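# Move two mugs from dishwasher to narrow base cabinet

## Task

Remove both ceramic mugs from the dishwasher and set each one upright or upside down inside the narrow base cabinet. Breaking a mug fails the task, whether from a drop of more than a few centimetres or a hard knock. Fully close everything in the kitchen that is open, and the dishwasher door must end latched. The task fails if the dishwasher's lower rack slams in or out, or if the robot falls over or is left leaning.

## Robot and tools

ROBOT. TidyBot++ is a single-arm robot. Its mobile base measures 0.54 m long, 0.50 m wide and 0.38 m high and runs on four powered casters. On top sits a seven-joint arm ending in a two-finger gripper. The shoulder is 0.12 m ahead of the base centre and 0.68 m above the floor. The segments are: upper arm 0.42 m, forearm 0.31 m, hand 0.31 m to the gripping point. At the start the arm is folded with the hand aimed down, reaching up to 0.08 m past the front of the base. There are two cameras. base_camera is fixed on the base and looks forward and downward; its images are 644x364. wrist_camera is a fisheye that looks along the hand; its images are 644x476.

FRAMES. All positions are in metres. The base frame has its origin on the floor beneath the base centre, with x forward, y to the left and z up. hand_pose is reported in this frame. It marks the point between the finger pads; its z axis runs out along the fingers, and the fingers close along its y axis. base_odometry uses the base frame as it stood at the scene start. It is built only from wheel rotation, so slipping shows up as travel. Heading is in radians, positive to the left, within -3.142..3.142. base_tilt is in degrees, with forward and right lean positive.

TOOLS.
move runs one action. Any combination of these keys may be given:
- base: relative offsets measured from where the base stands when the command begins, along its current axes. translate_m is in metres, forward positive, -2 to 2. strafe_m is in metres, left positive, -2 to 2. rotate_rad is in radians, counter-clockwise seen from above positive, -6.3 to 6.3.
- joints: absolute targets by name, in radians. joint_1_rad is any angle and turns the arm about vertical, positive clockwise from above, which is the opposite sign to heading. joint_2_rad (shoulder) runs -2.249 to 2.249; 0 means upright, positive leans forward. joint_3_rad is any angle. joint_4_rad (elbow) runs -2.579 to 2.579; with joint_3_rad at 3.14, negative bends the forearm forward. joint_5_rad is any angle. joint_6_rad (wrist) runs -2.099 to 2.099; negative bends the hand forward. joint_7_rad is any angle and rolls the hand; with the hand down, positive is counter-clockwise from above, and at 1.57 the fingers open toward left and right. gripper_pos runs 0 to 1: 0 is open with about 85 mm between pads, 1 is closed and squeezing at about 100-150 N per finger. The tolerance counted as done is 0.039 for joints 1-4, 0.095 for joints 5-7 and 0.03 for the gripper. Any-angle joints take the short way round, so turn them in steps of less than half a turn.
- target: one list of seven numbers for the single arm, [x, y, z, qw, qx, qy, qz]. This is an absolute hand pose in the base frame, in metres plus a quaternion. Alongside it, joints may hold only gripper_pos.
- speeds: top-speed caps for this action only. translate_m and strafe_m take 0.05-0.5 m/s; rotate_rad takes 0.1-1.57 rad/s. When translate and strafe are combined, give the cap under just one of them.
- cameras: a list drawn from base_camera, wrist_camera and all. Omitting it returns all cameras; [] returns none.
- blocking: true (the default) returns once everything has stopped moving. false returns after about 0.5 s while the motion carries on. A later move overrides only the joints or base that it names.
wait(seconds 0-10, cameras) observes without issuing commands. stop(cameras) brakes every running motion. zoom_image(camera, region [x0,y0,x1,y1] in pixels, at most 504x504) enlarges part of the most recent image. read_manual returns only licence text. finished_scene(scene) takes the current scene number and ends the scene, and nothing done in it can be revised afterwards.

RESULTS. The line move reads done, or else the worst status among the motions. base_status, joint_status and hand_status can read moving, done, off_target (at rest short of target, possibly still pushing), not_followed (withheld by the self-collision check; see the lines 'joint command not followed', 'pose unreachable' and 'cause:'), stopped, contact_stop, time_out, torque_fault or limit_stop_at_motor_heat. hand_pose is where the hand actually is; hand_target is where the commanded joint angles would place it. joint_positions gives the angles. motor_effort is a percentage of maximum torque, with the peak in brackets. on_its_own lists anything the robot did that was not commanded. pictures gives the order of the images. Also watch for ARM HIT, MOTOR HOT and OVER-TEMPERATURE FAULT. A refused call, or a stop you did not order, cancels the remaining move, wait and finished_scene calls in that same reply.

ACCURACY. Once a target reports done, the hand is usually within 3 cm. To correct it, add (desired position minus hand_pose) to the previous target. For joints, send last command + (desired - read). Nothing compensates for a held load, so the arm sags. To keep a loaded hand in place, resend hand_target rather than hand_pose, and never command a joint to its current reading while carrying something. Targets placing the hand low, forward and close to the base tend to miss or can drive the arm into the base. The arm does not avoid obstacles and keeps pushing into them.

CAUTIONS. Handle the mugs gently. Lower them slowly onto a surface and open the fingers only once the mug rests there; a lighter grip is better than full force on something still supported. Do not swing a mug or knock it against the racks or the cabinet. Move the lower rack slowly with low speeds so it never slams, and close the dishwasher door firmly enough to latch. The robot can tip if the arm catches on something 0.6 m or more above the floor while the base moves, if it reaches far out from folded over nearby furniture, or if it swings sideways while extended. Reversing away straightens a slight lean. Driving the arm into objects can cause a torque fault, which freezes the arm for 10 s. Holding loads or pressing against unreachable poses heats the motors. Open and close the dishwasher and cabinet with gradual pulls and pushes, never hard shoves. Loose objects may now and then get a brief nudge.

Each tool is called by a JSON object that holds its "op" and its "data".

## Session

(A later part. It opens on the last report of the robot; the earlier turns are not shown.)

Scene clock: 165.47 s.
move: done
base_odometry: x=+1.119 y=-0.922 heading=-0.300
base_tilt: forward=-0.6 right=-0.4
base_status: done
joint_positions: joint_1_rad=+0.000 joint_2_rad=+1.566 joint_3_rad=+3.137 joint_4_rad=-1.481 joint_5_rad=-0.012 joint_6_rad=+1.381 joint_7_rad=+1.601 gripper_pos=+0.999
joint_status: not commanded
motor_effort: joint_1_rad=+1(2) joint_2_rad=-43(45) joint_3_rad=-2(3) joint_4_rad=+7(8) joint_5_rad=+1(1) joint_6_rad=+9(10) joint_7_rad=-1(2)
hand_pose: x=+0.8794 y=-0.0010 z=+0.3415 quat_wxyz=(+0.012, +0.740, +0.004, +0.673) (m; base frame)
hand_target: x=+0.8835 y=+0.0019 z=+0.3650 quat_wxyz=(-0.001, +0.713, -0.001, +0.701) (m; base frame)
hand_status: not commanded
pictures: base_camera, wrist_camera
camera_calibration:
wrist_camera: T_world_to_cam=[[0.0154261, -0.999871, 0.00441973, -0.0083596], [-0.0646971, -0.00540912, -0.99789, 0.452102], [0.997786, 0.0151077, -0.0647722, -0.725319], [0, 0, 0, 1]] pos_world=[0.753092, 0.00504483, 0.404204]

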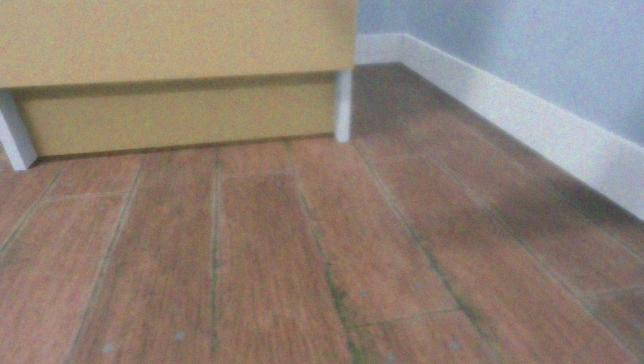

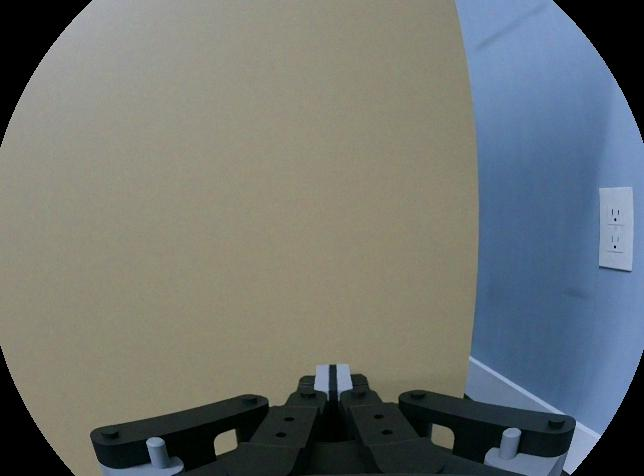

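{"op": "move", "data": {"base": {"translate_m":0.08}, "speeds": {"translate_m":0.06}}}

{"op": "move", "data": {"base": {"translate_m":0.06}, "speeds": {"translate_m":0.06}}}

Scene clock: 176.57 s.
move: done
base_odometry: x=+1.195 y=-0.946 heading=-0.300
base_tilt: forward=-0.6 right=-0.4
base_status: done
joint_positions: joint_1_rad=+0.022 joint_2_rad=+1.646 joint_3_rad=+3.145 joint_4_rad=-1.555 joint_5_rad=-0.012 joint_6_rad=+1.397 joint_7_rad=+1.601 gripper_pos=+0.999
joint_status: not commanded
motor_effort: joint_1_rad=-5(6) joint_2_rad=-57(60) joint_3_rad=-4(6) joint_4_rad=+22(26) joint_5_rad=+5(5) joint_6_rad=+11(13) joint_7_rad=-1(1)
hand_pose: x=+0.8226 y=-0.0193 z=+0.2646 quat_wxyz=(+0.021, +0.785, +0.000, +0.620) (m; base frame)
hand_target: x=+0.8835 y=+0.0019 z=+0.3650 quat_wxyz=(-0.001, +0.713, -0.001, +0.701) (m; base frame)
hand_status: not commanded
pictures: base_camera, wrist_camera
camera_calibration:
wrist_camera: T_world_to_cam=[[-0.0051375, -0.999932, 0.0104228, -0.010154], [-0.201589, -0.00917332, -0.979427, 0.479196], [0.979457, -0.00713293, -0.201528, -0.622469], [0, 0, 0, 1]] pos_world=[0.70623, -0.0101975, 0.343998]

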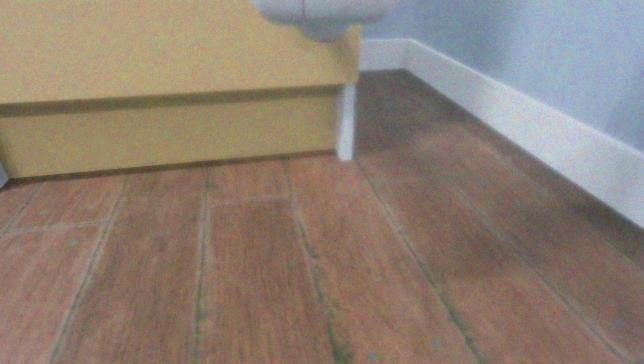

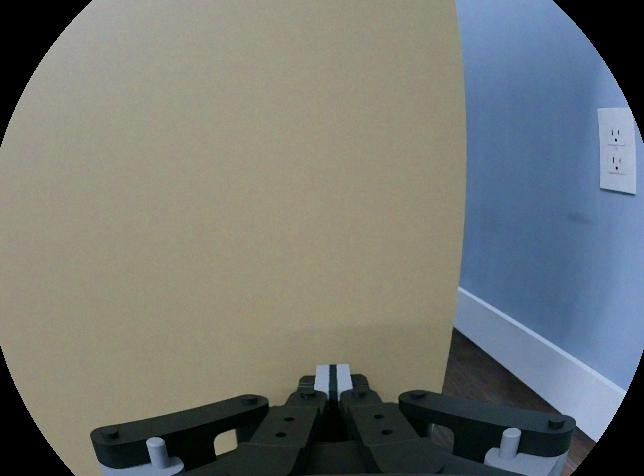

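Scene clock: 178.10 s.
move: done
base_odometry: x=+1.251 y=-0.964 heading=-0.300
base_tilt: forward=-0.6 right=-0.4
base_status: done
joint_positions: joint_1_rad=+0.041 joint_2_rad=+1.712 joint_3_rad=+3.156 joint_4_rad=-1.614 joint_5_rad=-0.012 joint_6_rad=+1.397 joint_7_rad=+1.601 gripper_pos=+0.999
joint_status: not commanded
motor_effort: joint_1_rad=-8(9) joint_2_rad=-66(69) joint_3_rad=-7(8) joint_4_rad=+30(35) joint_5_rad=+8(8) joint_6_rad=+16(18) joint_7_rad=-1(1)
hand_pose: x=+0.7685 y=-0.0346 z=+0.2044 quat_wxyz=(+0.030, +0.822, -0.004, +0.569) (m; base frame)
hand_target: x=+0.8835 y=+0.0019 z=+0.3650 quat_wxyz=(-0.001, +0.713, -0.001, +0.701) (m; base frame)
hand_status: not commanded
pictures: base_camera, wrist_camera
camera_calibration:
wrist_camera: T_world_to_cam=[[-0.0212216, -0.999585, 0.0194547, -0.014526], [-0.322749, -0.0115677, -0.946414, 0.495454], [0.946247, -0.0263634, -0.32237, -0.532148], [0, 0, 0, 1]] pos_world=[0.663142, -0.0228179, 0.297639]

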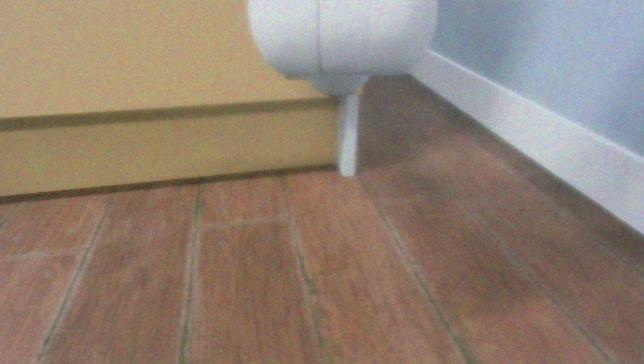

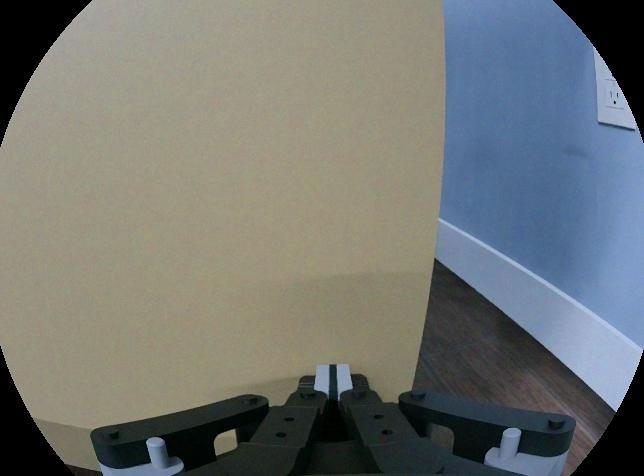

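{"op": "move", "data": {"base": {"translate_m":-0.16}, "speeds": {"translate_m":0.15}, "cameras": []}}

{"op": "move", "data": {"base": {"translate_m":-0.85}}}

{"op": "move", "data": {"joints": {"joint_1_rad":0,"joint_2_rad":0.83,"joint_4_rad":-1.843,"joint_6_rad":1.19,"joint_7_rad":1.57,"gripper_pos":0}, "base": {"rotate_rad":0.18}}}

Scene clock: 189.63 s.
move: done
base_odometry: x=+1.098 y=-0.916 heading=-0.300
base_tilt: forward=-0.6 right=-0.4
base_status: done
joint_positions: joint_1_rad=+0.012 joint_2_rad=+1.566 joint_3_rad=+3.149 joint_4_rad=-1.480 joint_5_rad=-0.012 joint_6_rad=+1.398 joint_7_rad=+1.601 gripper_pos=+0.999
joint_status: not commanded
motor_effort: joint_1_rad=+1(7) joint_2_rad=-43(68) joint_3_rad=-1(7) joint_4_rad=+7(29) joint_5_rad=+0(7) joint_6_rad=+9(23) joint_7_rad=-1(1)
hand_pose: x=+0.8801 y=-0.0144 z=+0.3471 quat_wxyz=(+0.021, +0.734, +0.004, +0.679) (m; base frame)
hand_target: x=+0.8835 y=+0.0019 z=+0.3650 quat_wxyz=(-0.001, +0.713, -0.001, +0.701) (m; base frame)
hand_status: not commanded
pictures: none
No camera images: "cameras" was empty.

Scene clock: 192.63 s.
move: done
base_odometry: x=+0.286 y=-0.665 heading=-0.300
base_tilt: forward=-0.6 right=-0.4
base_status: done
joint_positions: joint_1_rad=+0.012 joint_2_rad=+1.566 joint_3_rad=+3.149 joint_4_rad=-1.480 joint_5_rad=-0.012 joint_6_rad=+1.398 joint_7_rad=+1.601 gripper_pos=+0.999
joint_status: not commanded
motor_effort: joint_1_rad=+1(2) joint_2_rad=-43(46) joint_3_rad=-2(3) joint_4_rad=+7(9) joint_5_rad=+1(1) joint_6_rad=+9(10) joint_7_rad=-1(1)
hand_pose: x=+0.8802 y=-0.0144 z=+0.3473 quat_wxyz=(+0.021, +0.733, +0.004, +0.679) (m; base frame)
hand_target: x=+0.8835 y=+0.0019 z=+0.3650 quat_wxyz=(-0.001, +0.713, -0.001, +0.701) (m; base frame)
hand_status: not commanded
pictures: base_camera, wrist_camera
camera_calibration:
wrist_camera: T_world_to_cam=[[0.0029641, -0.999852, 0.0169552, -0.0152202], [-0.0458324, -0.0170733, -0.998803, 0.441381], [0.998945, 0.00218346, -0.0458762, -0.73332], [0, 0, 0, 1]] pos_world=[0.752821, -0.00608096, 0.407469]

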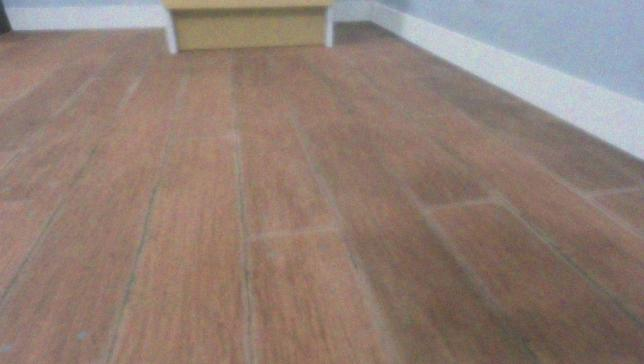

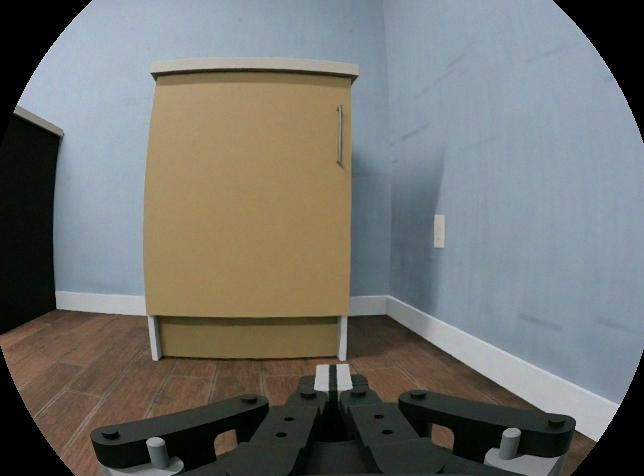

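Scene clock: 194.63 s.
move: done
base_odometry: x=+0.286 y=-0.665 heading=-0.120
base_tilt: forward=-0.6 right=-0.4
base_status: done
joint_positions: joint_1_rad=-0.004 joint_2_rad=+0.836 joint_3_rad=+3.136 joint_4_rad=-1.815 joint_5_rad=-0.012 joint_6_rad=+1.267 joint_7_rad=+1.601 gripper_pos=+0.000
joint_status: all done
motor_effort: joint_1_rad=+1(9) joint_2_rad=-41(48) joint_3_rad=-1(4) joint_4_rad=+13(13) joint_5_rad=+1(2) joint_6_rad=+9(11) joint_7_rad=+0(2)
hand_pose: x=+0.8851 y=+0.0033 z=+0.7441 quat_wxyz=(+0.010, +0.638, +0.005, +0.770) (m; base frame)
hand_target: x=+0.8816 y=+0.0021 z=+0.7126 quat_wxyz=(-0.001, +0.675, +0.000, +0.737) (m; base frame)
hand_status: not commanded
pictures: base_camera, wrist_camera
camera_calibration:
wrist_camera: T_world_to_cam=[[0.0207575, -0.999755, 0.00772173, -0.0131396], [0.214969, -0.0030797, -0.976616, 0.590772], [0.9764, 0.021932, 0.214853, -0.894148], [0, 0, 0, 1]] pos_world=[0.746321, 0.00829354, 0.769169]

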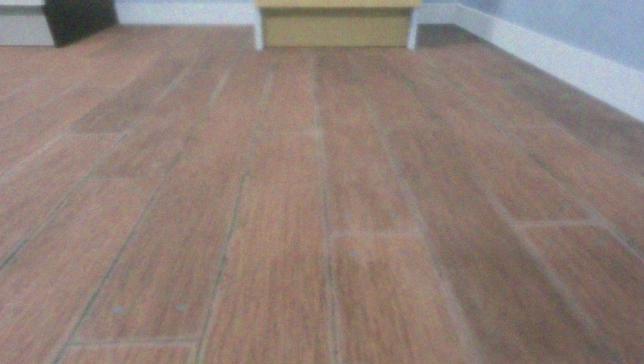

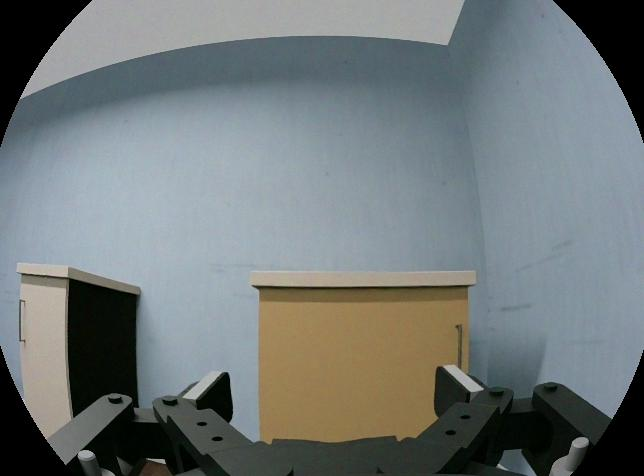

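{"op": "move", "data": {"joints": {"joint_1_rad":0,"joint_2_rad":0.83,"joint_4_rad":-1.86,"joint_6_rad":1.01}, "base": {"strafe_m":1.2,"translate_m":0.4}}}

Scene clock: 214.17 s.
move: done
base_odometry: x=+0.827 y=+0.479 heading=-0.120
base_tilt: forward=-0.6 right=-0.4
base_status: done
joint_positions: joint_1_rad=-0.003 joint_2_rad=+0.833 joint_3_rad=+3.137 joint_4_rad=-1.840 joint_5_rad=-0.012 joint_6_rad=+1.067 joint_7_rad=+1.601 gripper_pos=+0.000
joint_status: all done
motor_effort: joint_1_rad=+1(4) joint_2_rad=-41(44) joint_3_rad=-2(3) joint_4_rad=+13(15) joint_5_rad=+0(1) joint_6_rad=+9(10) joint_7_rad=-1(1)
hand_pose: x=+0.8834 y=+0.0023 z=+0.6736 quat_wxyz=(+0.009, +0.719, +0.006, +0.695) (m; base frame)
hand_target: x=+0.8761 y=+0.0022 z=+0.6490 quat_wxyz=(-0.001, +0.745, +0.000, +0.667) (m; base frame)
hand_status: not commanded
pictures: base_camera, wrist_camera
camera_calibration:
wrist_camera: T_world_to_cam=[[0.0218439, -0.999757, 0.00308653, -0.0114164], [-0.00421035, -0.00317923, -0.999986, 0.731725], [0.999753, 0.0218306, -0.00427877, -0.750313], [0, 0, 0, 1]] pos_world=[0.753457, 0.00729252, 0.72854]

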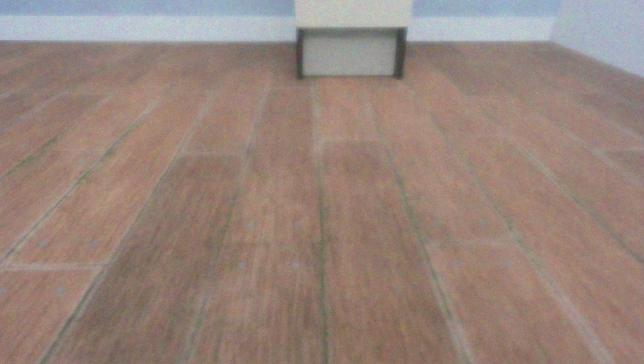

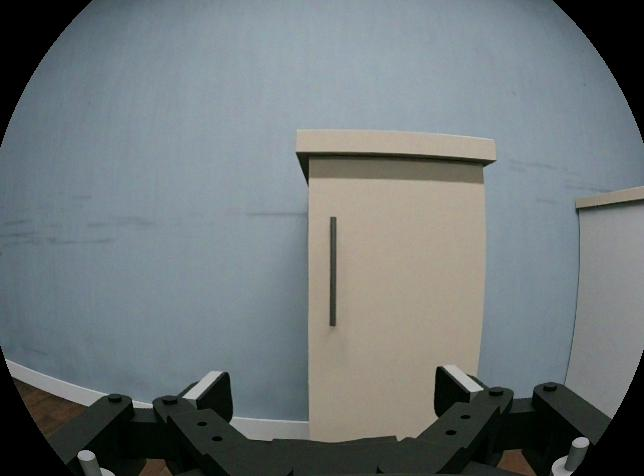

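{"op": "move", "data": {"base": {"translate_m":0.36}, "speeds": {"translate_m":0.25}}}

Scene clock: 220.57 s.
move: done
base_odometry: x=+1.185 y=+0.436 heading=-0.120
base_tilt: forward=-0.6 right=-0.4
base_status: done
joint_positions: joint_1_rad=-0.003 joint_2_rad=+0.832 joint_3_rad=+3.137 joint_4_rad=-1.841 joint_5_rad=-0.012 joint_6_rad=+1.067 joint_7_rad=+1.601 gripper_pos=+0.000
joint_status: not commanded
motor_effort: joint_1_rad=+1(2) joint_2_rad=-41(41) joint_3_rad=-1(2) joint_4_rad=+13(14) joint_5_rad=+0(1) joint_6_rad=+8(9) joint_7_rad=-1(1)
hand_pose: x=+0.8832 y=+0.0023 z=+0.6738 quat_wxyz=(+0.009, +0.719, +0.006, +0.695) (m; base frame)
hand_target: x=+0.8761 y=+0.0022 z=+0.6490 quat_wxyz=(-0.001, +0.745, +0.000, +0.667) (m; base frame)
hand_status: not commanded
pictures: base_camera, wrist_camera
camera_calibration:
wrist_camera: T_world_to_cam=[[0.0218439, -0.999757, 0.00308653, -0.0114123], [-0.00421035, -0.00317923, -0.999986, 0.731825], [0.999753, 0.0218306, -0.00427877, -0.750113], [0, 0, 0, 1]] pos_world=[0.753257, 0.00729252, 0.72864]

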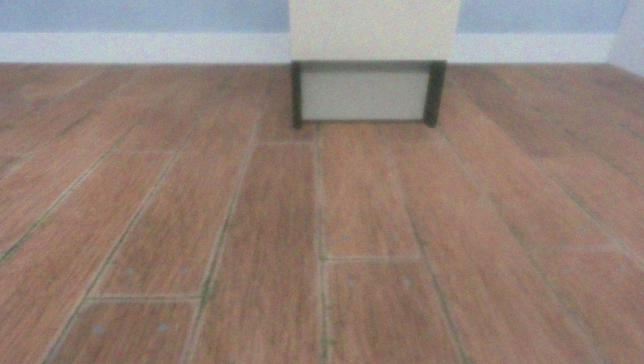

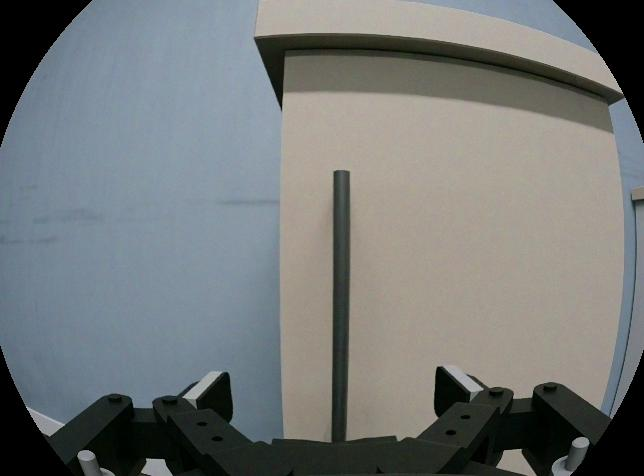

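{"op": "move", "data": {"base": {"translate_m":0.065,"strafe_m":-0.008}, "speeds": {"translate_m":0.1}}}

Scene clock: 226.67 s.
move: done
base_odometry: x=+1.248 y=+0.420 heading=-0.119
base_tilt: forward=-0.6 right=-0.4
base_status: done
joint_positions: joint_1_rad=-0.003 joint_2_rad=+0.832 joint_3_rad=+3.137 joint_4_rad=-1.841 joint_5_rad=-0.012 joint_6_rad=+1.067 joint_7_rad=+1.601 gripper_pos=+0.000
joint_status: not commanded
motor_effort: joint_1_rad=+1(3) joint_2_rad=-40(43) joint_3_rad=-2(2) joint_4_rad=+13(15) joint_5_rad=+1(1) joint_6_rad=+9(10) joint_7_rad=-1(1)
hand_pose: x=+0.8830 y=+0.0023 z=+0.6738 quat_wxyz=(+0.009, +0.719, +0.006, +0.695) (m; base frame)
hand_target: x=+0.8761 y=+0.0022 z=+0.6490 quat_wxyz=(-0.001, +0.745, +0.000, +0.667) (m; base frame)
hand_status: not commanded
pictures: base_camera, wrist_camera
camera_calibration:
wrist_camera: T_world_to_cam=[[0.0218448, -0.999757, 0.00307997, -0.011406], [-0.00451036, -0.00317922, -0.999985, 0.732047], [0.999751, 0.0218306, -0.00457871, -0.749792], [0, 0, 0, 1]] pos_world=[0.753156, 0.00729252, 0.728638]

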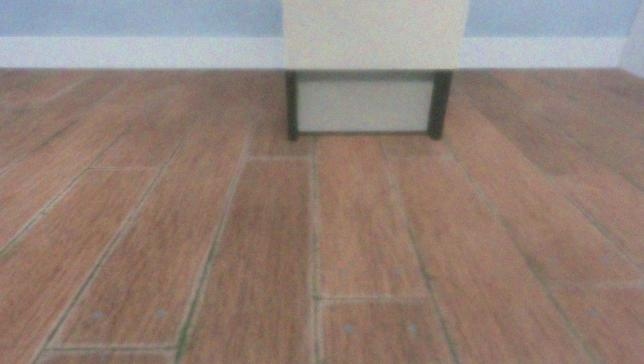

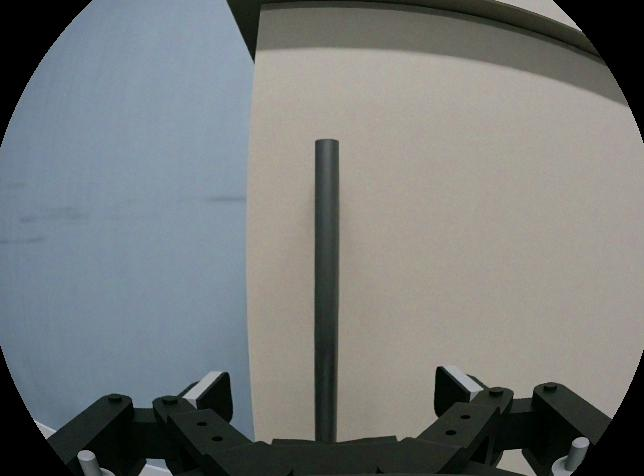

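{"op": "move", "data": {"base": {"translate_m":0.022}, "speeds": {"translate_m":0.06}}}

{"op": "move", "data": {"joints": {"gripper_pos":0.93}}}

Scene clock: 232.37 s.
move: done
base_odometry: x=+1.270 y=+0.417 heading=-0.120
base_tilt: forward=-0.6 right=-0.4
base_status: done
joint_positions: joint_1_rad=-0.003 joint_2_rad=+0.832 joint_3_rad=+3.137 joint_4_rad=-1.841 joint_5_rad=-0.012 joint_6_rad=+1.067 joint_7_rad=+1.601 gripper_pos=+0.000
joint_status: not commanded
motor_effort: joint_1_rad=+1(3) joint_2_rad=-39(41) joint_3_rad=-2(2) joint_4_rad=+13(14) joint_5_rad=+1(1) joint_6_rad=+9(10) joint_7_rad=-1(1)
hand_pose: x=+0.8830 y=+0.0023 z=+0.6738 quat_wxyz=(+0.009, +0.719, +0.006, +0.695) (m; base frame)
hand_target: x=+0.8761 y=+0.0022 z=+0.6490 quat_wxyz=(-0.001, +0.745, +0.000, +0.667) (m; base frame)
hand_status: not commanded
pictures: base_camera, wrist_camera
camera_calibration:
wrist_camera: T_world_to_cam=[[0.0218448, -0.999757, 0.00307997, -0.0114041], [-0.00451036, -0.00317922, -0.999985, 0.732147], [0.999751, 0.0218306, -0.00457871, -0.749691], [0, 0, 0, 1]] pos_world=[0.753056, 0.00729252, 0.728738]

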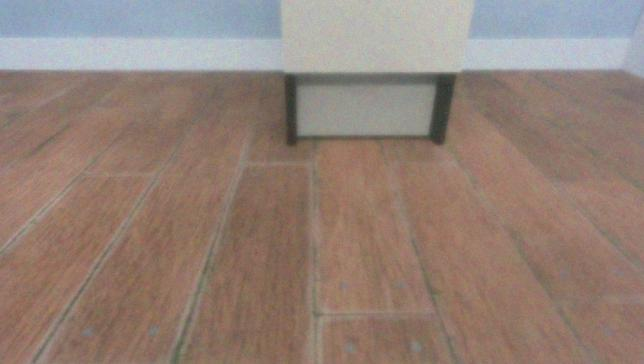

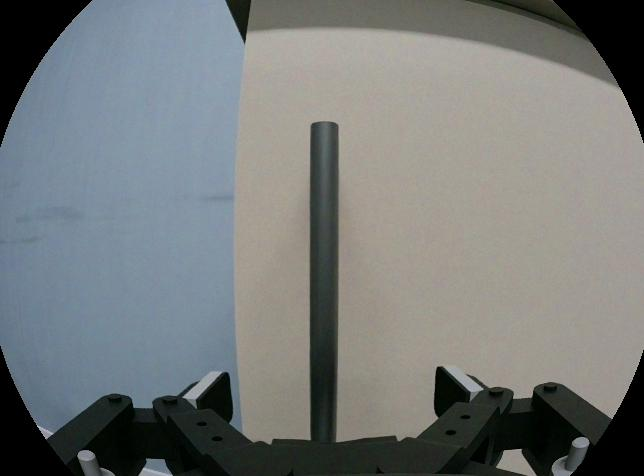

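Scene clock: 233.43 s.
move: done
base_odometry: x=+1.270 y=+0.417 heading=-0.120
base_tilt: forward=-0.6 right=-0.4
base_status: not commanded
joint_positions: joint_1_rad=-0.005 joint_2_rad=+0.832 joint_3_rad=+3.135 joint_4_rad=-1.842 joint_5_rad=-0.011 joint_6_rad=+1.067 joint_7_rad=+1.601 gripper_pos=+0.912
joint_status: all done
motor_effort: joint_1_rad=+2(7) joint_2_rad=-40(42) joint_3_rad=+0(3) joint_4_rad=+14(15) joint_5_rad=+1(2) joint_6_rad=+9(10) joint_7_rad=+1(1)
hand_pose: x=+0.8829 y=+0.0056 z=+0.6738 quat_wxyz=(+0.007, +0.719, +0.007, +0.695) (m; base frame)
hand_target: x=+0.8761 y=+0.0022 z=+0.6490 quat_wxyz=(-0.001, +0.745, +0.000, +0.667) (m; base frame)
hand_status: not commanded
pictures: base_camera, wrist_camera
camera_calibration:
wrist_camera: T_world_to_cam=[[0.0267517, -0.99964, 0.00190516, -0.0116093], [-0.00461688, -0.00202937, -0.999987, 0.732228], [0.999631, 0.0267426, -0.00466951, -0.749525], [0, 0, 0, 1]] pos_world=[0.75294, 0.0099251, 0.728741]

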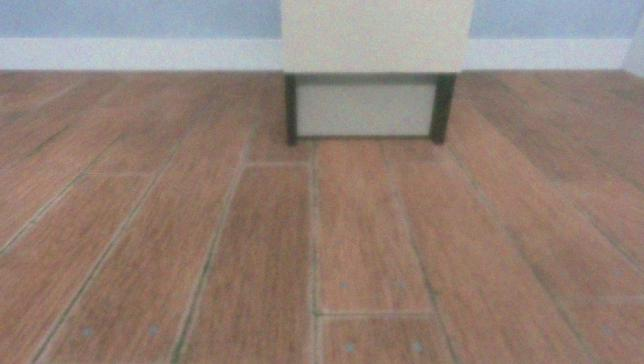

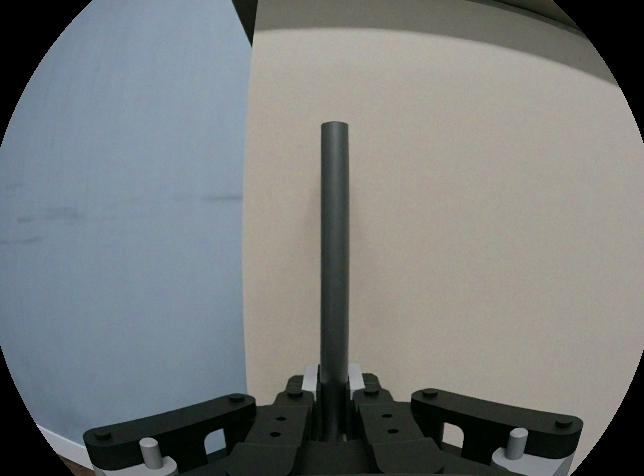

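{"op": "move", "data": {"base": {"translate_m":-0.037,"strafe_m":-0.296,"rotate_rad":0.3}, "speeds": {"strafe_m":0.1,"rotate_rad":0.1}}}

{"op": "move", "data": {"base": {"translate_m":-0.037,"strafe_m":-0.296,"rotate_rad":0.3}, "speeds": {"strafe_m":0.1,"rotate_rad":0.1}}}

Scene clock: 255.20 s.
move: done
base_odometry: x=+1.198 y=+0.128 heading=+0.181
base_tilt: forward=-0.6 right=-0.4
base_status: done
joint_positions: joint_1_rad=-0.012 joint_2_rad=+0.832 joint_3_rad=+3.130 joint_4_rad=-1.842 joint_5_rad=-0.010 joint_6_rad=+1.067 joint_7_rad=+1.601 gripper_pos=+0.912
joint_status: not commanded
motor_effort: joint_1_rad=+3(8) joint_2_rad=-41(44) joint_3_rad=-1(4) joint_4_rad=+12(14) joint_5_rad=+0(3) joint_6_rad=+10(12) joint_7_rad=+0(1)
hand_pose: x=+0.8827 y=+0.0139 z=+0.6737 quat_wxyz=(+0.002, +0.720, +0.010, +0.694) (m; base frame)
hand_target: x=+0.8761 y=+0.0022 z=+0.6490 quat_wxyz=(-0.001, +0.745, +0.000, +0.667) (m; base frame)
hand_status: not commanded
pictures: base_camera, wrist_camera
camera_calibration:
wrist_camera: T_world_to_cam=[[0.0381669, -0.999271, -0.00104529, -0.011381], [-0.00508274, 0.000851907, -0.999987, 0.73255], [0.999258, 0.0381717, -0.00504652, -0.7492], [0, 0, 0, 1]] pos_world=[0.752802, 0.0166015, 0.728748]

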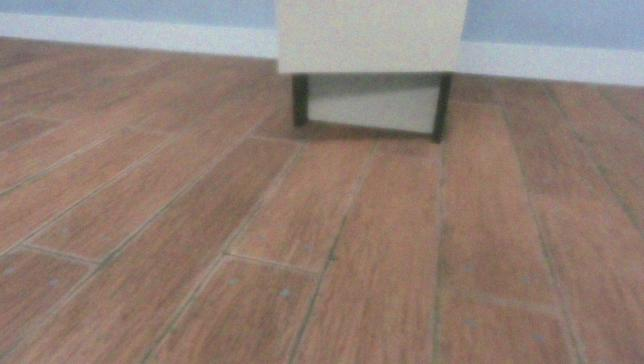

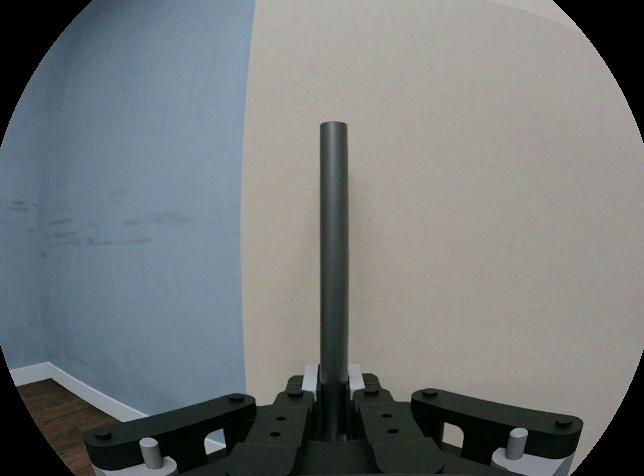

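Scene clock: 258.77 s.
move: done
base_odometry: x=+1.215 y=-0.170 heading=+0.482
base_tilt: forward=-0.6 right=-0.4
base_status: done
joint_positions: joint_1_rad=-0.019 joint_2_rad=+0.831 joint_3_rad=+3.126 joint_4_rad=-1.842 joint_5_rad=-0.008 joint_6_rad=+1.067 joint_7_rad=+1.601 gripper_pos=+0.912
joint_status: not commanded
motor_effort: joint_1_rad=+4(8) joint_2_rad=-40(43) joint_3_rad=+1(4) joint_4_rad=+13(15) joint_5_rad=-1(4) joint_6_rad=+9(11) joint_7_rad=+0(1)
hand_pose: x=+0.8823 y=+0.0212 z=+0.6737 quat_wxyz=(-0.003, +0.720, +0.013, +0.694) (m; base frame)
hand_target: x=+0.8761 y=+0.0022 z=+0.6490 quat_wxyz=(-0.001, +0.745, +0.000, +0.667) (m; base frame)
hand_status: not commanded
pictures: base_camera, wrist_camera
camera_calibration:
wrist_camera: T_world_to_cam=[[0.0486709, -0.99881, -0.00322216, -0.0118279], [-0.00578013, 0.00294427, -0.999979, 0.733019], [0.998798, 0.0486885, -0.00562994, -0.748452], [0, 0, 0, 1]] pos_world=[0.752365, 0.022469, 0.728751]

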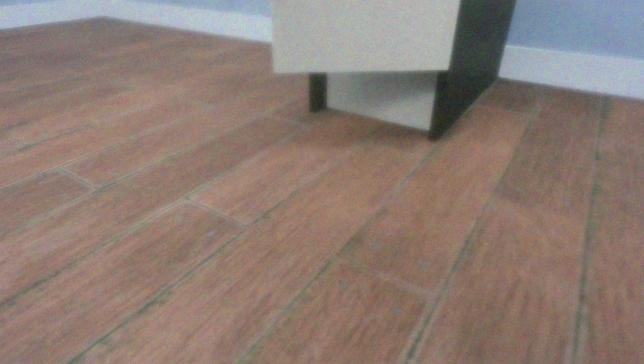

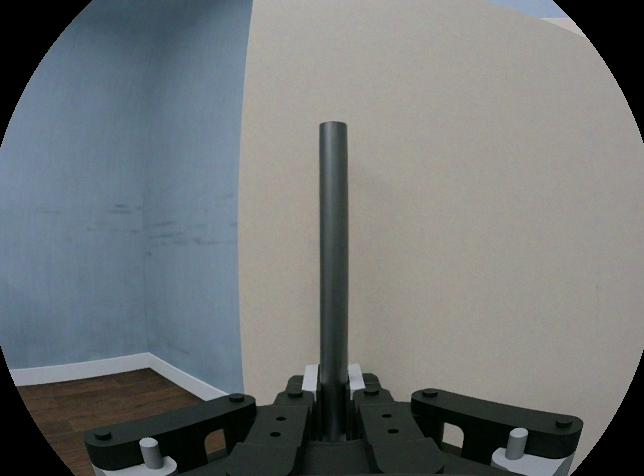

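{"op": "move", "data": {"base": {"translate_m":-0.037,"strafe_m":-0.28,"rotate_rad":0.3}, "speeds": {"strafe_m":0.1,"rotate_rad":0.105}}}

{"op": "move", "data": {"base": {"translate_m":-0.037,"strafe_m":-0.28,"rotate_rad":0.3}, "speeds": {"strafe_m":0.1,"rotate_rad":0.105}}}

Scene clock: 267.70 s.
move: done
base_odometry: x=+1.312 y=-0.436 heading=+0.782
base_tilt: forward=-0.6 right=-0.4
base_status: done
joint_positions: joint_1_rad=-0.008 joint_2_rad=+0.831 joint_3_rad=+3.131 joint_4_rad=-1.843 joint_5_rad=-0.008 joint_6_rad=+1.067 joint_7_rad=+1.601 gripper_pos=+0.912
joint_status: not commanded
motor_effort: joint_1_rad=+3(7) joint_2_rad=-40(42) joint_3_rad=-1(4) joint_4_rad=+13(14) joint_5_rad=+0(3) joint_6_rad=+9(10) joint_7_rad=+0(1)
hand_pose: x=+0.8824 y=+0.0107 z=+0.6736 quat_wxyz=(+0.003, +0.720, +0.010, +0.694) (m; base frame)
hand_target: x=+0.8761 y=+0.0022 z=+0.6490 quat_wxyz=(-0.001, +0.745, +0.000, +0.667) (m; base frame)
hand_status: not commanded
pictures: base_camera, wrist_camera
camera_calibration:
wrist_camera: T_world_to_cam=[[0.0354583, -0.999371, 0.000610785, -0.0132576], [-0.0059341, -0.000821705, -0.999982, 0.733202], [0.999354, 0.0354541, -0.0059595, -0.748169], [0, 0, 0, 1]] pos_world=[0.752507, 0.0138789, 0.728738]

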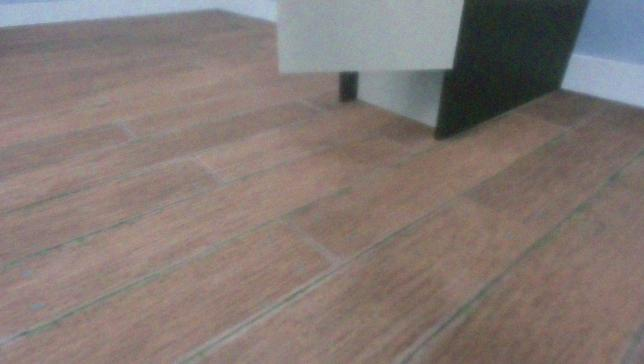

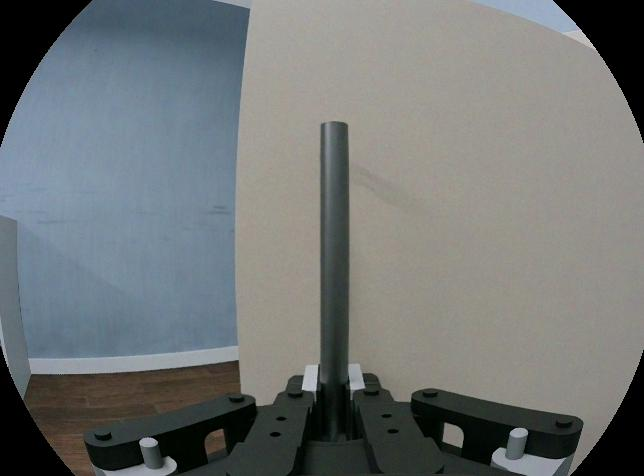

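Scene clock: 271.07 s.
move: done
base_odometry: x=+1.483 y=-0.660 heading=+1.083
base_tilt: forward=-0.6 right=-0.4
base_status: done
joint_positions: joint_1_rad=+0.003 joint_2_rad=+0.831 joint_3_rad=+3.136 joint_4_rad=-1.843 joint_5_rad=-0.007 joint_6_rad=+1.067 joint_7_rad=+1.601 gripper_pos=+0.912
joint_status: not commanded
motor_effort: joint_1_rad=+1(5) joint_2_rad=-40(42) joint_3_rad=-1(5) joint_4_rad=+12(14) joint_5_rad=+1(3) joint_6_rad=+9(10) joint_7_rad=+1(1)
hand_pose: x=+0.8824 y=-0.0003 z=+0.6735 quat_wxyz=(+0.010, +0.720, +0.006, +0.694) (m; base frame)
hand_target: x=+0.8761 y=+0.0022 z=+0.6490 quat_wxyz=(-0.001, +0.745, +0.000, +0.667) (m; base frame)
hand_status: not commanded
pictures: base_camera, wrist_camera
camera_calibration:
wrist_camera: T_world_to_cam=[[0.0212435, -0.999763, 0.00473912, -0.0144596], [-0.00628943, -0.00487374, -0.999968, 0.733358], [0.999755, 0.021213, -0.00639147, -0.747814], [0, 0, 0, 1]] pos_world=[0.75255, 0.00498138, 0.728623]

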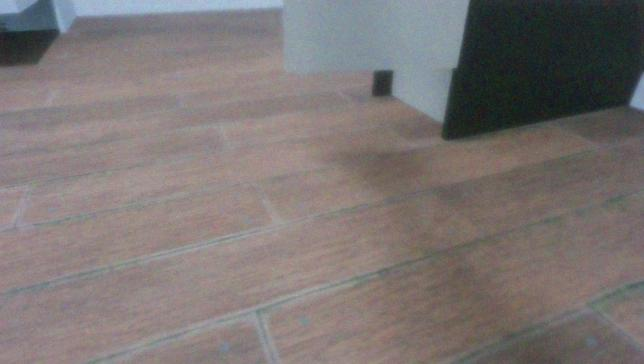

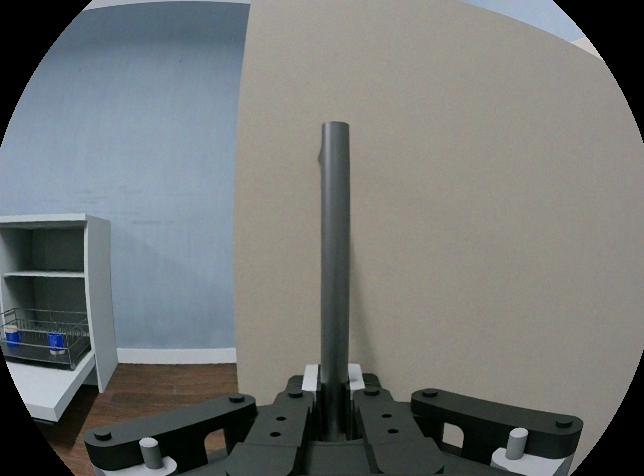

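{"op": "move", "data": {"base": {"translate_m":-0.03,"strafe_m":-0.19,"rotate_rad":0.2}, "speeds": {"strafe_m":0.1,"rotate_rad":0.105}}}

{"op": "move", "data": {"joints": {"gripper_pos":0.45}}}

{"op": "move", "data": {"base": {"translate_m":-0.12}, "speeds": {"translate_m":0.1}}}

Scene clock: 281.03 s.
move: done
base_odometry: x=+1.637 y=-0.776 heading=+1.283
base_tilt: forward=-0.6 right=-0.4
base_status: done
joint_positions: joint_1_rad=+0.005 joint_2_rad=+0.830 joint_3_rad=+3.138 joint_4_rad=-1.844 joint_5_rad=-0.007 joint_6_rad=+1.066 joint_7_rad=+1.601 gripper_pos=+0.912
joint_status: not commanded
motor_effort: joint_1_rad=+1(4) joint_2_rad=-39(42) joint_3_rad=-1(5) joint_4_rad=+12(14) joint_5_rad=+1(5) joint_6_rad=+8(11) joint_7_rad=+1(1)
hand_pose: x=+0.8823 y=-0.0023 z=+0.6736 quat_wxyz=(+0.011, +0.720, +0.006, +0.694) (m; base frame)
hand_target: x=+0.8761 y=+0.0022 z=+0.6490 quat_wxyz=(-0.001, +0.745, +0.000, +0.667) (m; base frame)
hand_status: not commanded
pictures: base_camera, wrist_camera
camera_calibration:
wrist_camera: T_world_to_cam=[[0.0188396, -0.999805, 0.00592686, -0.015235], [-0.00638781, -0.00604815, -0.999961, 0.733518], [0.999802, 0.018801, -0.00650051, -0.747732], [0, 0, 0, 1]] pos_world=[0.752557, 0.00326258, 0.728719]

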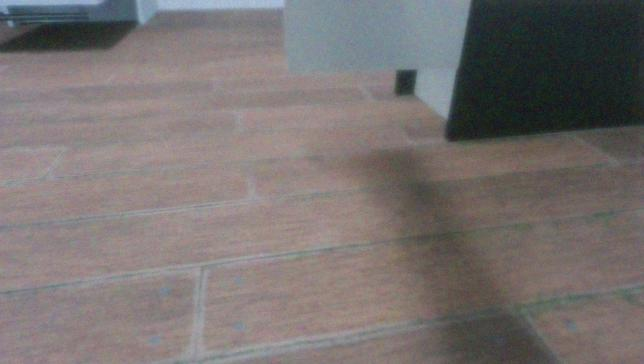

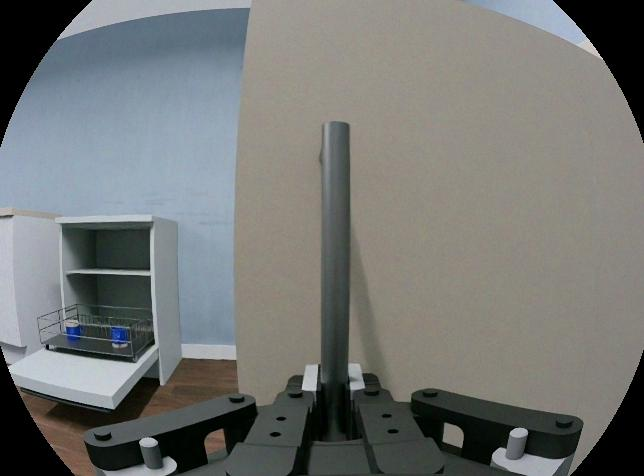

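Scene clock: 281.83 s.
move: done
base_odometry: x=+1.637 y=-0.776 heading=+1.283
base_tilt: forward=-0.6 right=-0.4
base_status: not commanded
joint_positions: joint_1_rad=+0.005 joint_2_rad=+0.830 joint_3_rad=+3.138 joint_4_rad=-1.844 joint_5_rad=-0.007 joint_6_rad=+1.066 joint_7_rad=+1.601 gripper_pos=+0.450
joint_status: all done
motor_effort: joint_1_rad=+1(2) joint_2_rad=-39(41) joint_3_rad=-1(3) joint_4_rad=+13(14) joint_5_rad=+1(1) joint_6_rad=+8(10) joint_7_rad=-1(1)
hand_pose: x=+0.8823 y=-0.0020 z=+0.6736 quat_wxyz=(+0.011, +0.720, +0.006, +0.694) (m; base frame)
hand_target: x=+0.8761 y=+0.0022 z=+0.6490 quat_wxyz=(-0.001, +0.745, +0.000, +0.667) (m; base frame)
hand_status: not commanded
pictures: base_camera, wrist_camera
camera_calibration:
wrist_camera: T_world_to_cam=[[0.0192399, -0.999798, 0.00582853, -0.015162], [-0.00638654, -0.00595239, -0.999962, 0.733519], [0.999794, 0.019202, -0.00649977, -0.747733], [0, 0, 0, 1]] pos_world=[0.752556, 0.00356526, 0.728719]

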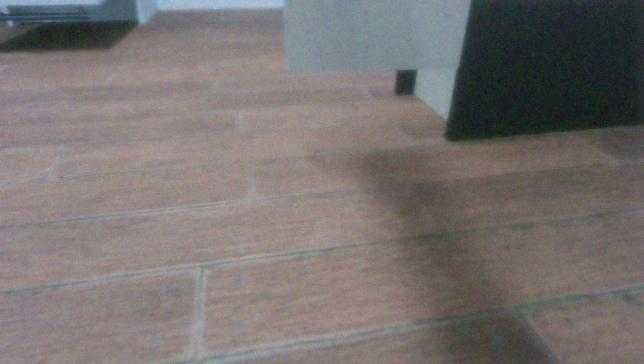

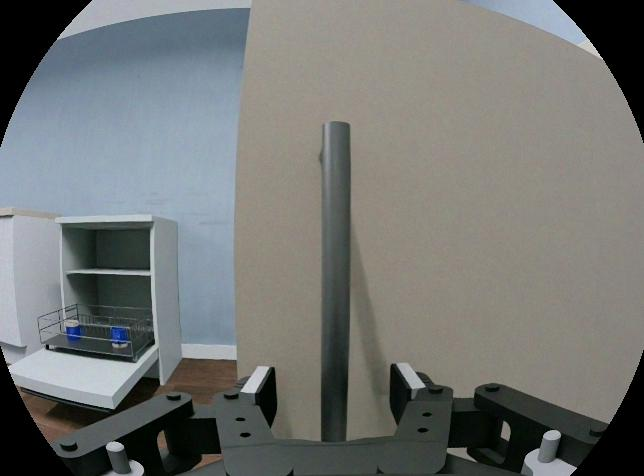

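Scene clock: 283.60 s.
move: done
base_odometry: x=+1.603 y=-0.891 heading=+1.283
base_tilt: forward=-0.6 right=-0.4
base_status: done
joint_positions: joint_1_rad=+0.005 joint_2_rad=+0.830 joint_3_rad=+3.138 joint_4_rad=-1.844 joint_5_rad=-0.007 joint_6_rad=+1.066 joint_7_rad=+1.601 gripper_pos=+0.450
joint_status: not commanded
motor_effort: joint_1_rad=+1(2) joint_2_rad=-41(42) joint_3_rad=-1(3) joint_4_rad=+12(14) joint_5_rad=+1(1) joint_6_rad=+9(10) joint_7_rad=-1(1)
hand_pose: x=+0.8823 y=-0.0020 z=+0.6736 quat_wxyz=(+0.011, +0.720, +0.006, +0.694) (m; base frame)
hand_target: x=+0.8761 y=+0.0022 z=+0.6490 quat_wxyz=(-0.001, +0.745, +0.000, +0.667) (m; base frame)
hand_status: not commanded
pictures: base_camera, wrist_camera
camera_calibration:
wrist_camera: T_world_to_cam=[[0.0192405, -0.999798, 0.0058266, -0.0151591], [-0.00648654, -0.00595238, -0.999961, 0.733593], [0.999794, 0.019202, -0.00659976, -0.747559], [0, 0, 0, 1]] pos_world=[0.752455, 0.00356526, 0.728719]

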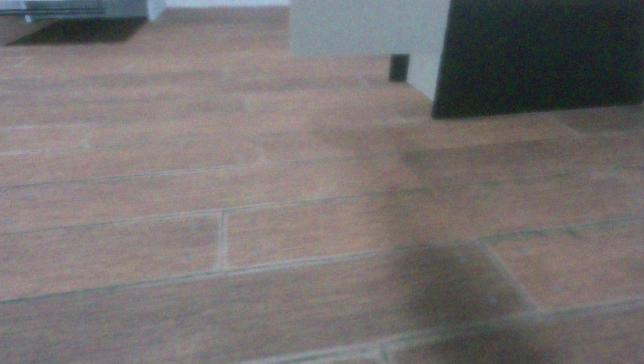

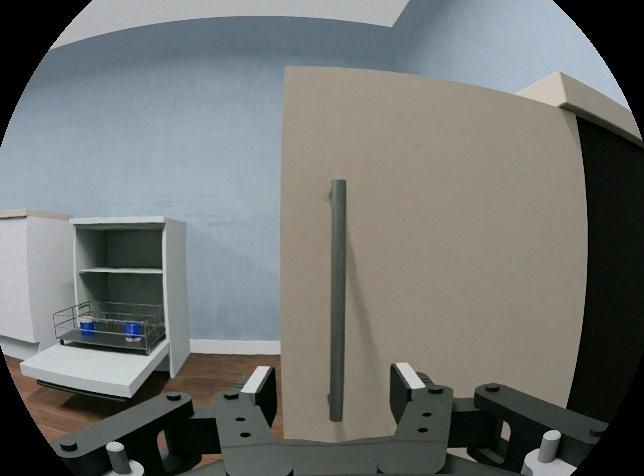

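{"op": "move", "data": {"base": {"strafe_m":0.45}, "cameras": []}}

{"op": "move", "data": {"base": {"translate_m":0.56,"strafe_m":0.43,"rotate_rad":0.17}, "joints": {"joint_1_rad":0,"joint_2_rad":0.498,"joint_3_rad":3.14,"joint_4_rad":-1.779,"joint_5_rad":0,"joint_6_rad":-0.24,"joint_7_rad":1.57,"gripper_pos":0}}}

Scene clock: 308.20 s.
move: done
base_odometry: x=+1.171 y=-0.763 heading=+1.283
base_tilt: forward=-0.6 right=-0.4
base_status: done
joint_positions: joint_1_rad=-0.007 joint_2_rad=+0.830 joint_3_rad=+3.137 joint_4_rad=-1.844 joint_5_rad=-0.007 joint_6_rad=+1.066 joint_7_rad=+1.601 gripper_pos=+0.450
joint_status: not commanded
motor_effort: joint_1_rad=+1(5) joint_2_rad=-41(41) joint_3_rad=-1(5) joint_4_rad=+13(14) joint_5_rad=+1(1) joint_6_rad=+9(10) joint_7_rad=+0(1)
hand_pose: x=+0.8823 y=+0.0070 z=+0.6736 quat_wxyz=(+0.007, +0.720, +0.010, +0.694) (m; base frame)
hand_target: x=+0.8761 y=+0.0022 z=+0.6490 quat_wxyz=(-0.001, +0.745, +0.000, +0.667) (m; base frame)
hand_status: not commanded
pictures: none
No camera images: "cameras" was empty.

Scene clock: 310.90 s.
move: done
base_odometry: x=+0.918 y=-0.104 heading=+1.454
base_tilt: forward=-0.6 right=-0.4
base_status: done
joint_positions: joint_1_rad=-0.001 joint_2_rad=+0.503 joint_3_rad=+3.139 joint_4_rad=-1.794 joint_5_rad=-0.007 joint_6_rad=-0.164 joint_7_rad=+1.601 gripper_pos=+0.000
joint_status: all done
motor_effort: joint_1_rad=+1(7) joint_2_rad=-33(42) joint_3_rad=-2(6) joint_4_rad=+16(16) joint_5_rad=+1(2) joint_6_rad=+6(10) joint_7_rad=-1(2)
hand_pose: x=+0.7527 y=+0.0036 z=+0.5999 quat_wxyz=(+0.002, +0.943, +0.012, +0.334) (m; base frame)
hand_target: x=+0.7412 y=+0.0023 z=+0.5949 quat_wxyz=(-0.001, +0.952, +0.000, +0.307) (m; base frame)
hand_status: not commanded
pictures: base_camera, wrist_camera
camera_calibration:
wrist_camera: T_world_to_cam=[[0.0252147, -0.9995, -0.0190541, 0.0037354], [-0.757683, -0.00667363, -0.652588, 1.01617], [0.652135, 0.0308918, -0.757473, 0.0934886], [0, 0, 0, 1]] pos_world=[0.708875, 0.00762707, 0.734028]

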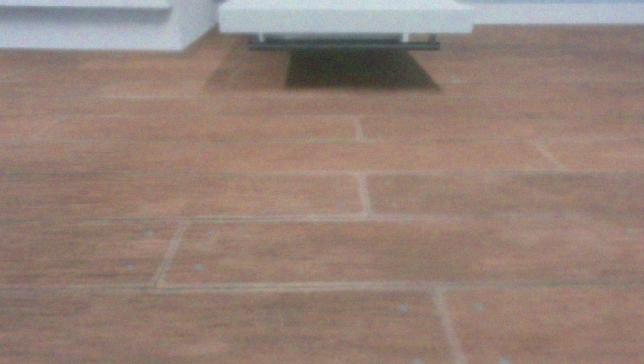

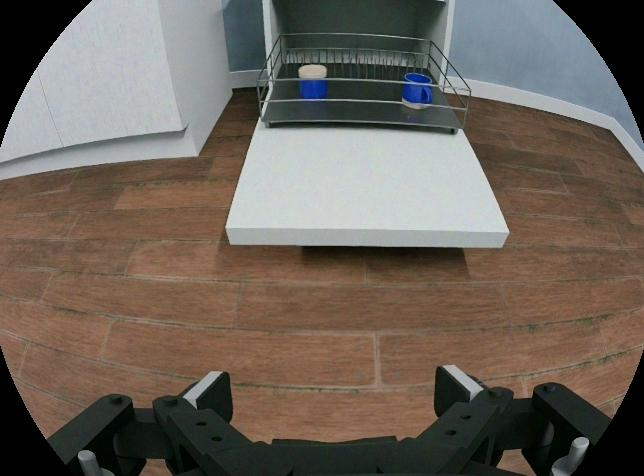

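{"op": "zoom_image", "data": {"camera": "wrist_camera", "region": [240, 20, 500, 140]}}

Scaled by 1.938.

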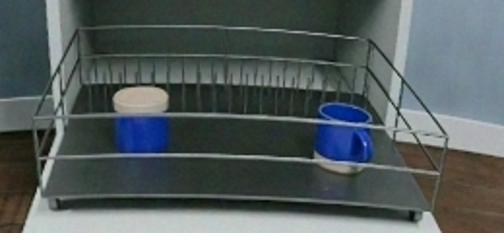

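{"op": "move", "data": {"joints": {"joint_2_rad":0.841,"joint_4_rad":-1.373,"joint_6_rad":-0.29,"gripper_pos":0.5}, "base": {"strafe_m":-0.206}, "cameras": []}}

{"op": "move", "data": {"base": {"translate_m":0.6}, "speeds": {"translate_m":0.3}}}

Scene clock: 350.70 s.
move: done
base_odometry: x=+1.122 y=-0.128 heading=+1.454
base_tilt: forward=-0.6 right=-0.4
base_status: done
joint_positions: joint_1_rad=+0.007 joint_2_rad=+0.836 joint_3_rad=+3.142 joint_4_rad=-1.394 joint_5_rad=-0.007 joint_6_rad=-0.215 joint_7_rad=+1.601 gripper_pos=+0.500
joint_status: all done
motor_effort: joint_1_rad=+1(4) joint_2_rad=-44(47) joint_3_rad=-1(4) joint_4_rad=+17(18) joint_5_rad=+0(1) joint_6_rad=+5(8) joint_7_rad=-1(1)
hand_pose: x=+0.8796 y=-0.0035 z=+0.5330 quat_wxyz=(+0.005, +0.940, +0.008, +0.342) (m; base frame)
hand_target: x=+0.8694 y=+0.0023 z=+0.5237 quat_wxyz=(-0.001, +0.950, +0.000, +0.313) (m; base frame)
hand_status: not commanded
pictures: none
No camera images: "cameras" was empty.

Scene clock: 353.67 s.
move: done
base_odometry: x=+1.192 y=+0.468 heading=+1.454
base_tilt: forward=-0.6 right=-0.4
base_status: done
joint_positions: joint_1_rad=+0.007 joint_2_rad=+0.836 joint_3_rad=+3.142 joint_4_rad=-1.388 joint_5_rad=-0.007 joint_6_rad=-0.218 joint_7_rad=+1.601 gripper_pos=+0.500
joint_status: not commanded
motor_effort: joint_1_rad=+1(2) joint_2_rad=-44(46) joint_3_rad=-1(3) joint_4_rad=+17(18) joint_5_rad=+0(1) joint_6_rad=+6(7) joint_7_rad=+0(1)
hand_pose: x=+0.8815 y=-0.0035 z=+0.5352 quat_wxyz=(+0.005, +0.939, +0.008, +0.343) (m; base frame)
hand_target: x=+0.8694 y=+0.0023 z=+0.5237 quat_wxyz=(-0.001, +0.950, +0.000, +0.313) (m; base frame)
hand_status: not commanded
pictures: base_camera, wrist_camera
camera_calibration:
wrist_camera: T_world_to_cam=[[0.0160901, -0.99972, -0.0173523, -0.000723866], [-0.744611, -0.000398282, -0.667499, 1.06789], [0.667305, 0.0236608, -0.744409, -0.0597471], [0, 0, 0, 1]] pos_world=[0.835047, 0.00111533, 0.668329]

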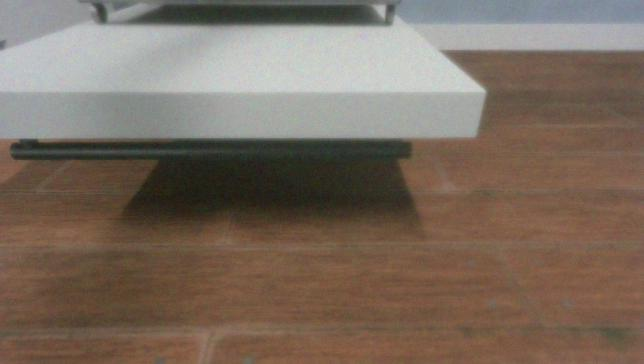

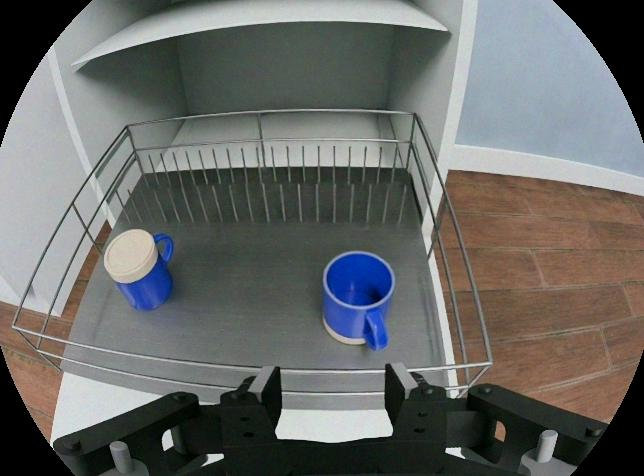

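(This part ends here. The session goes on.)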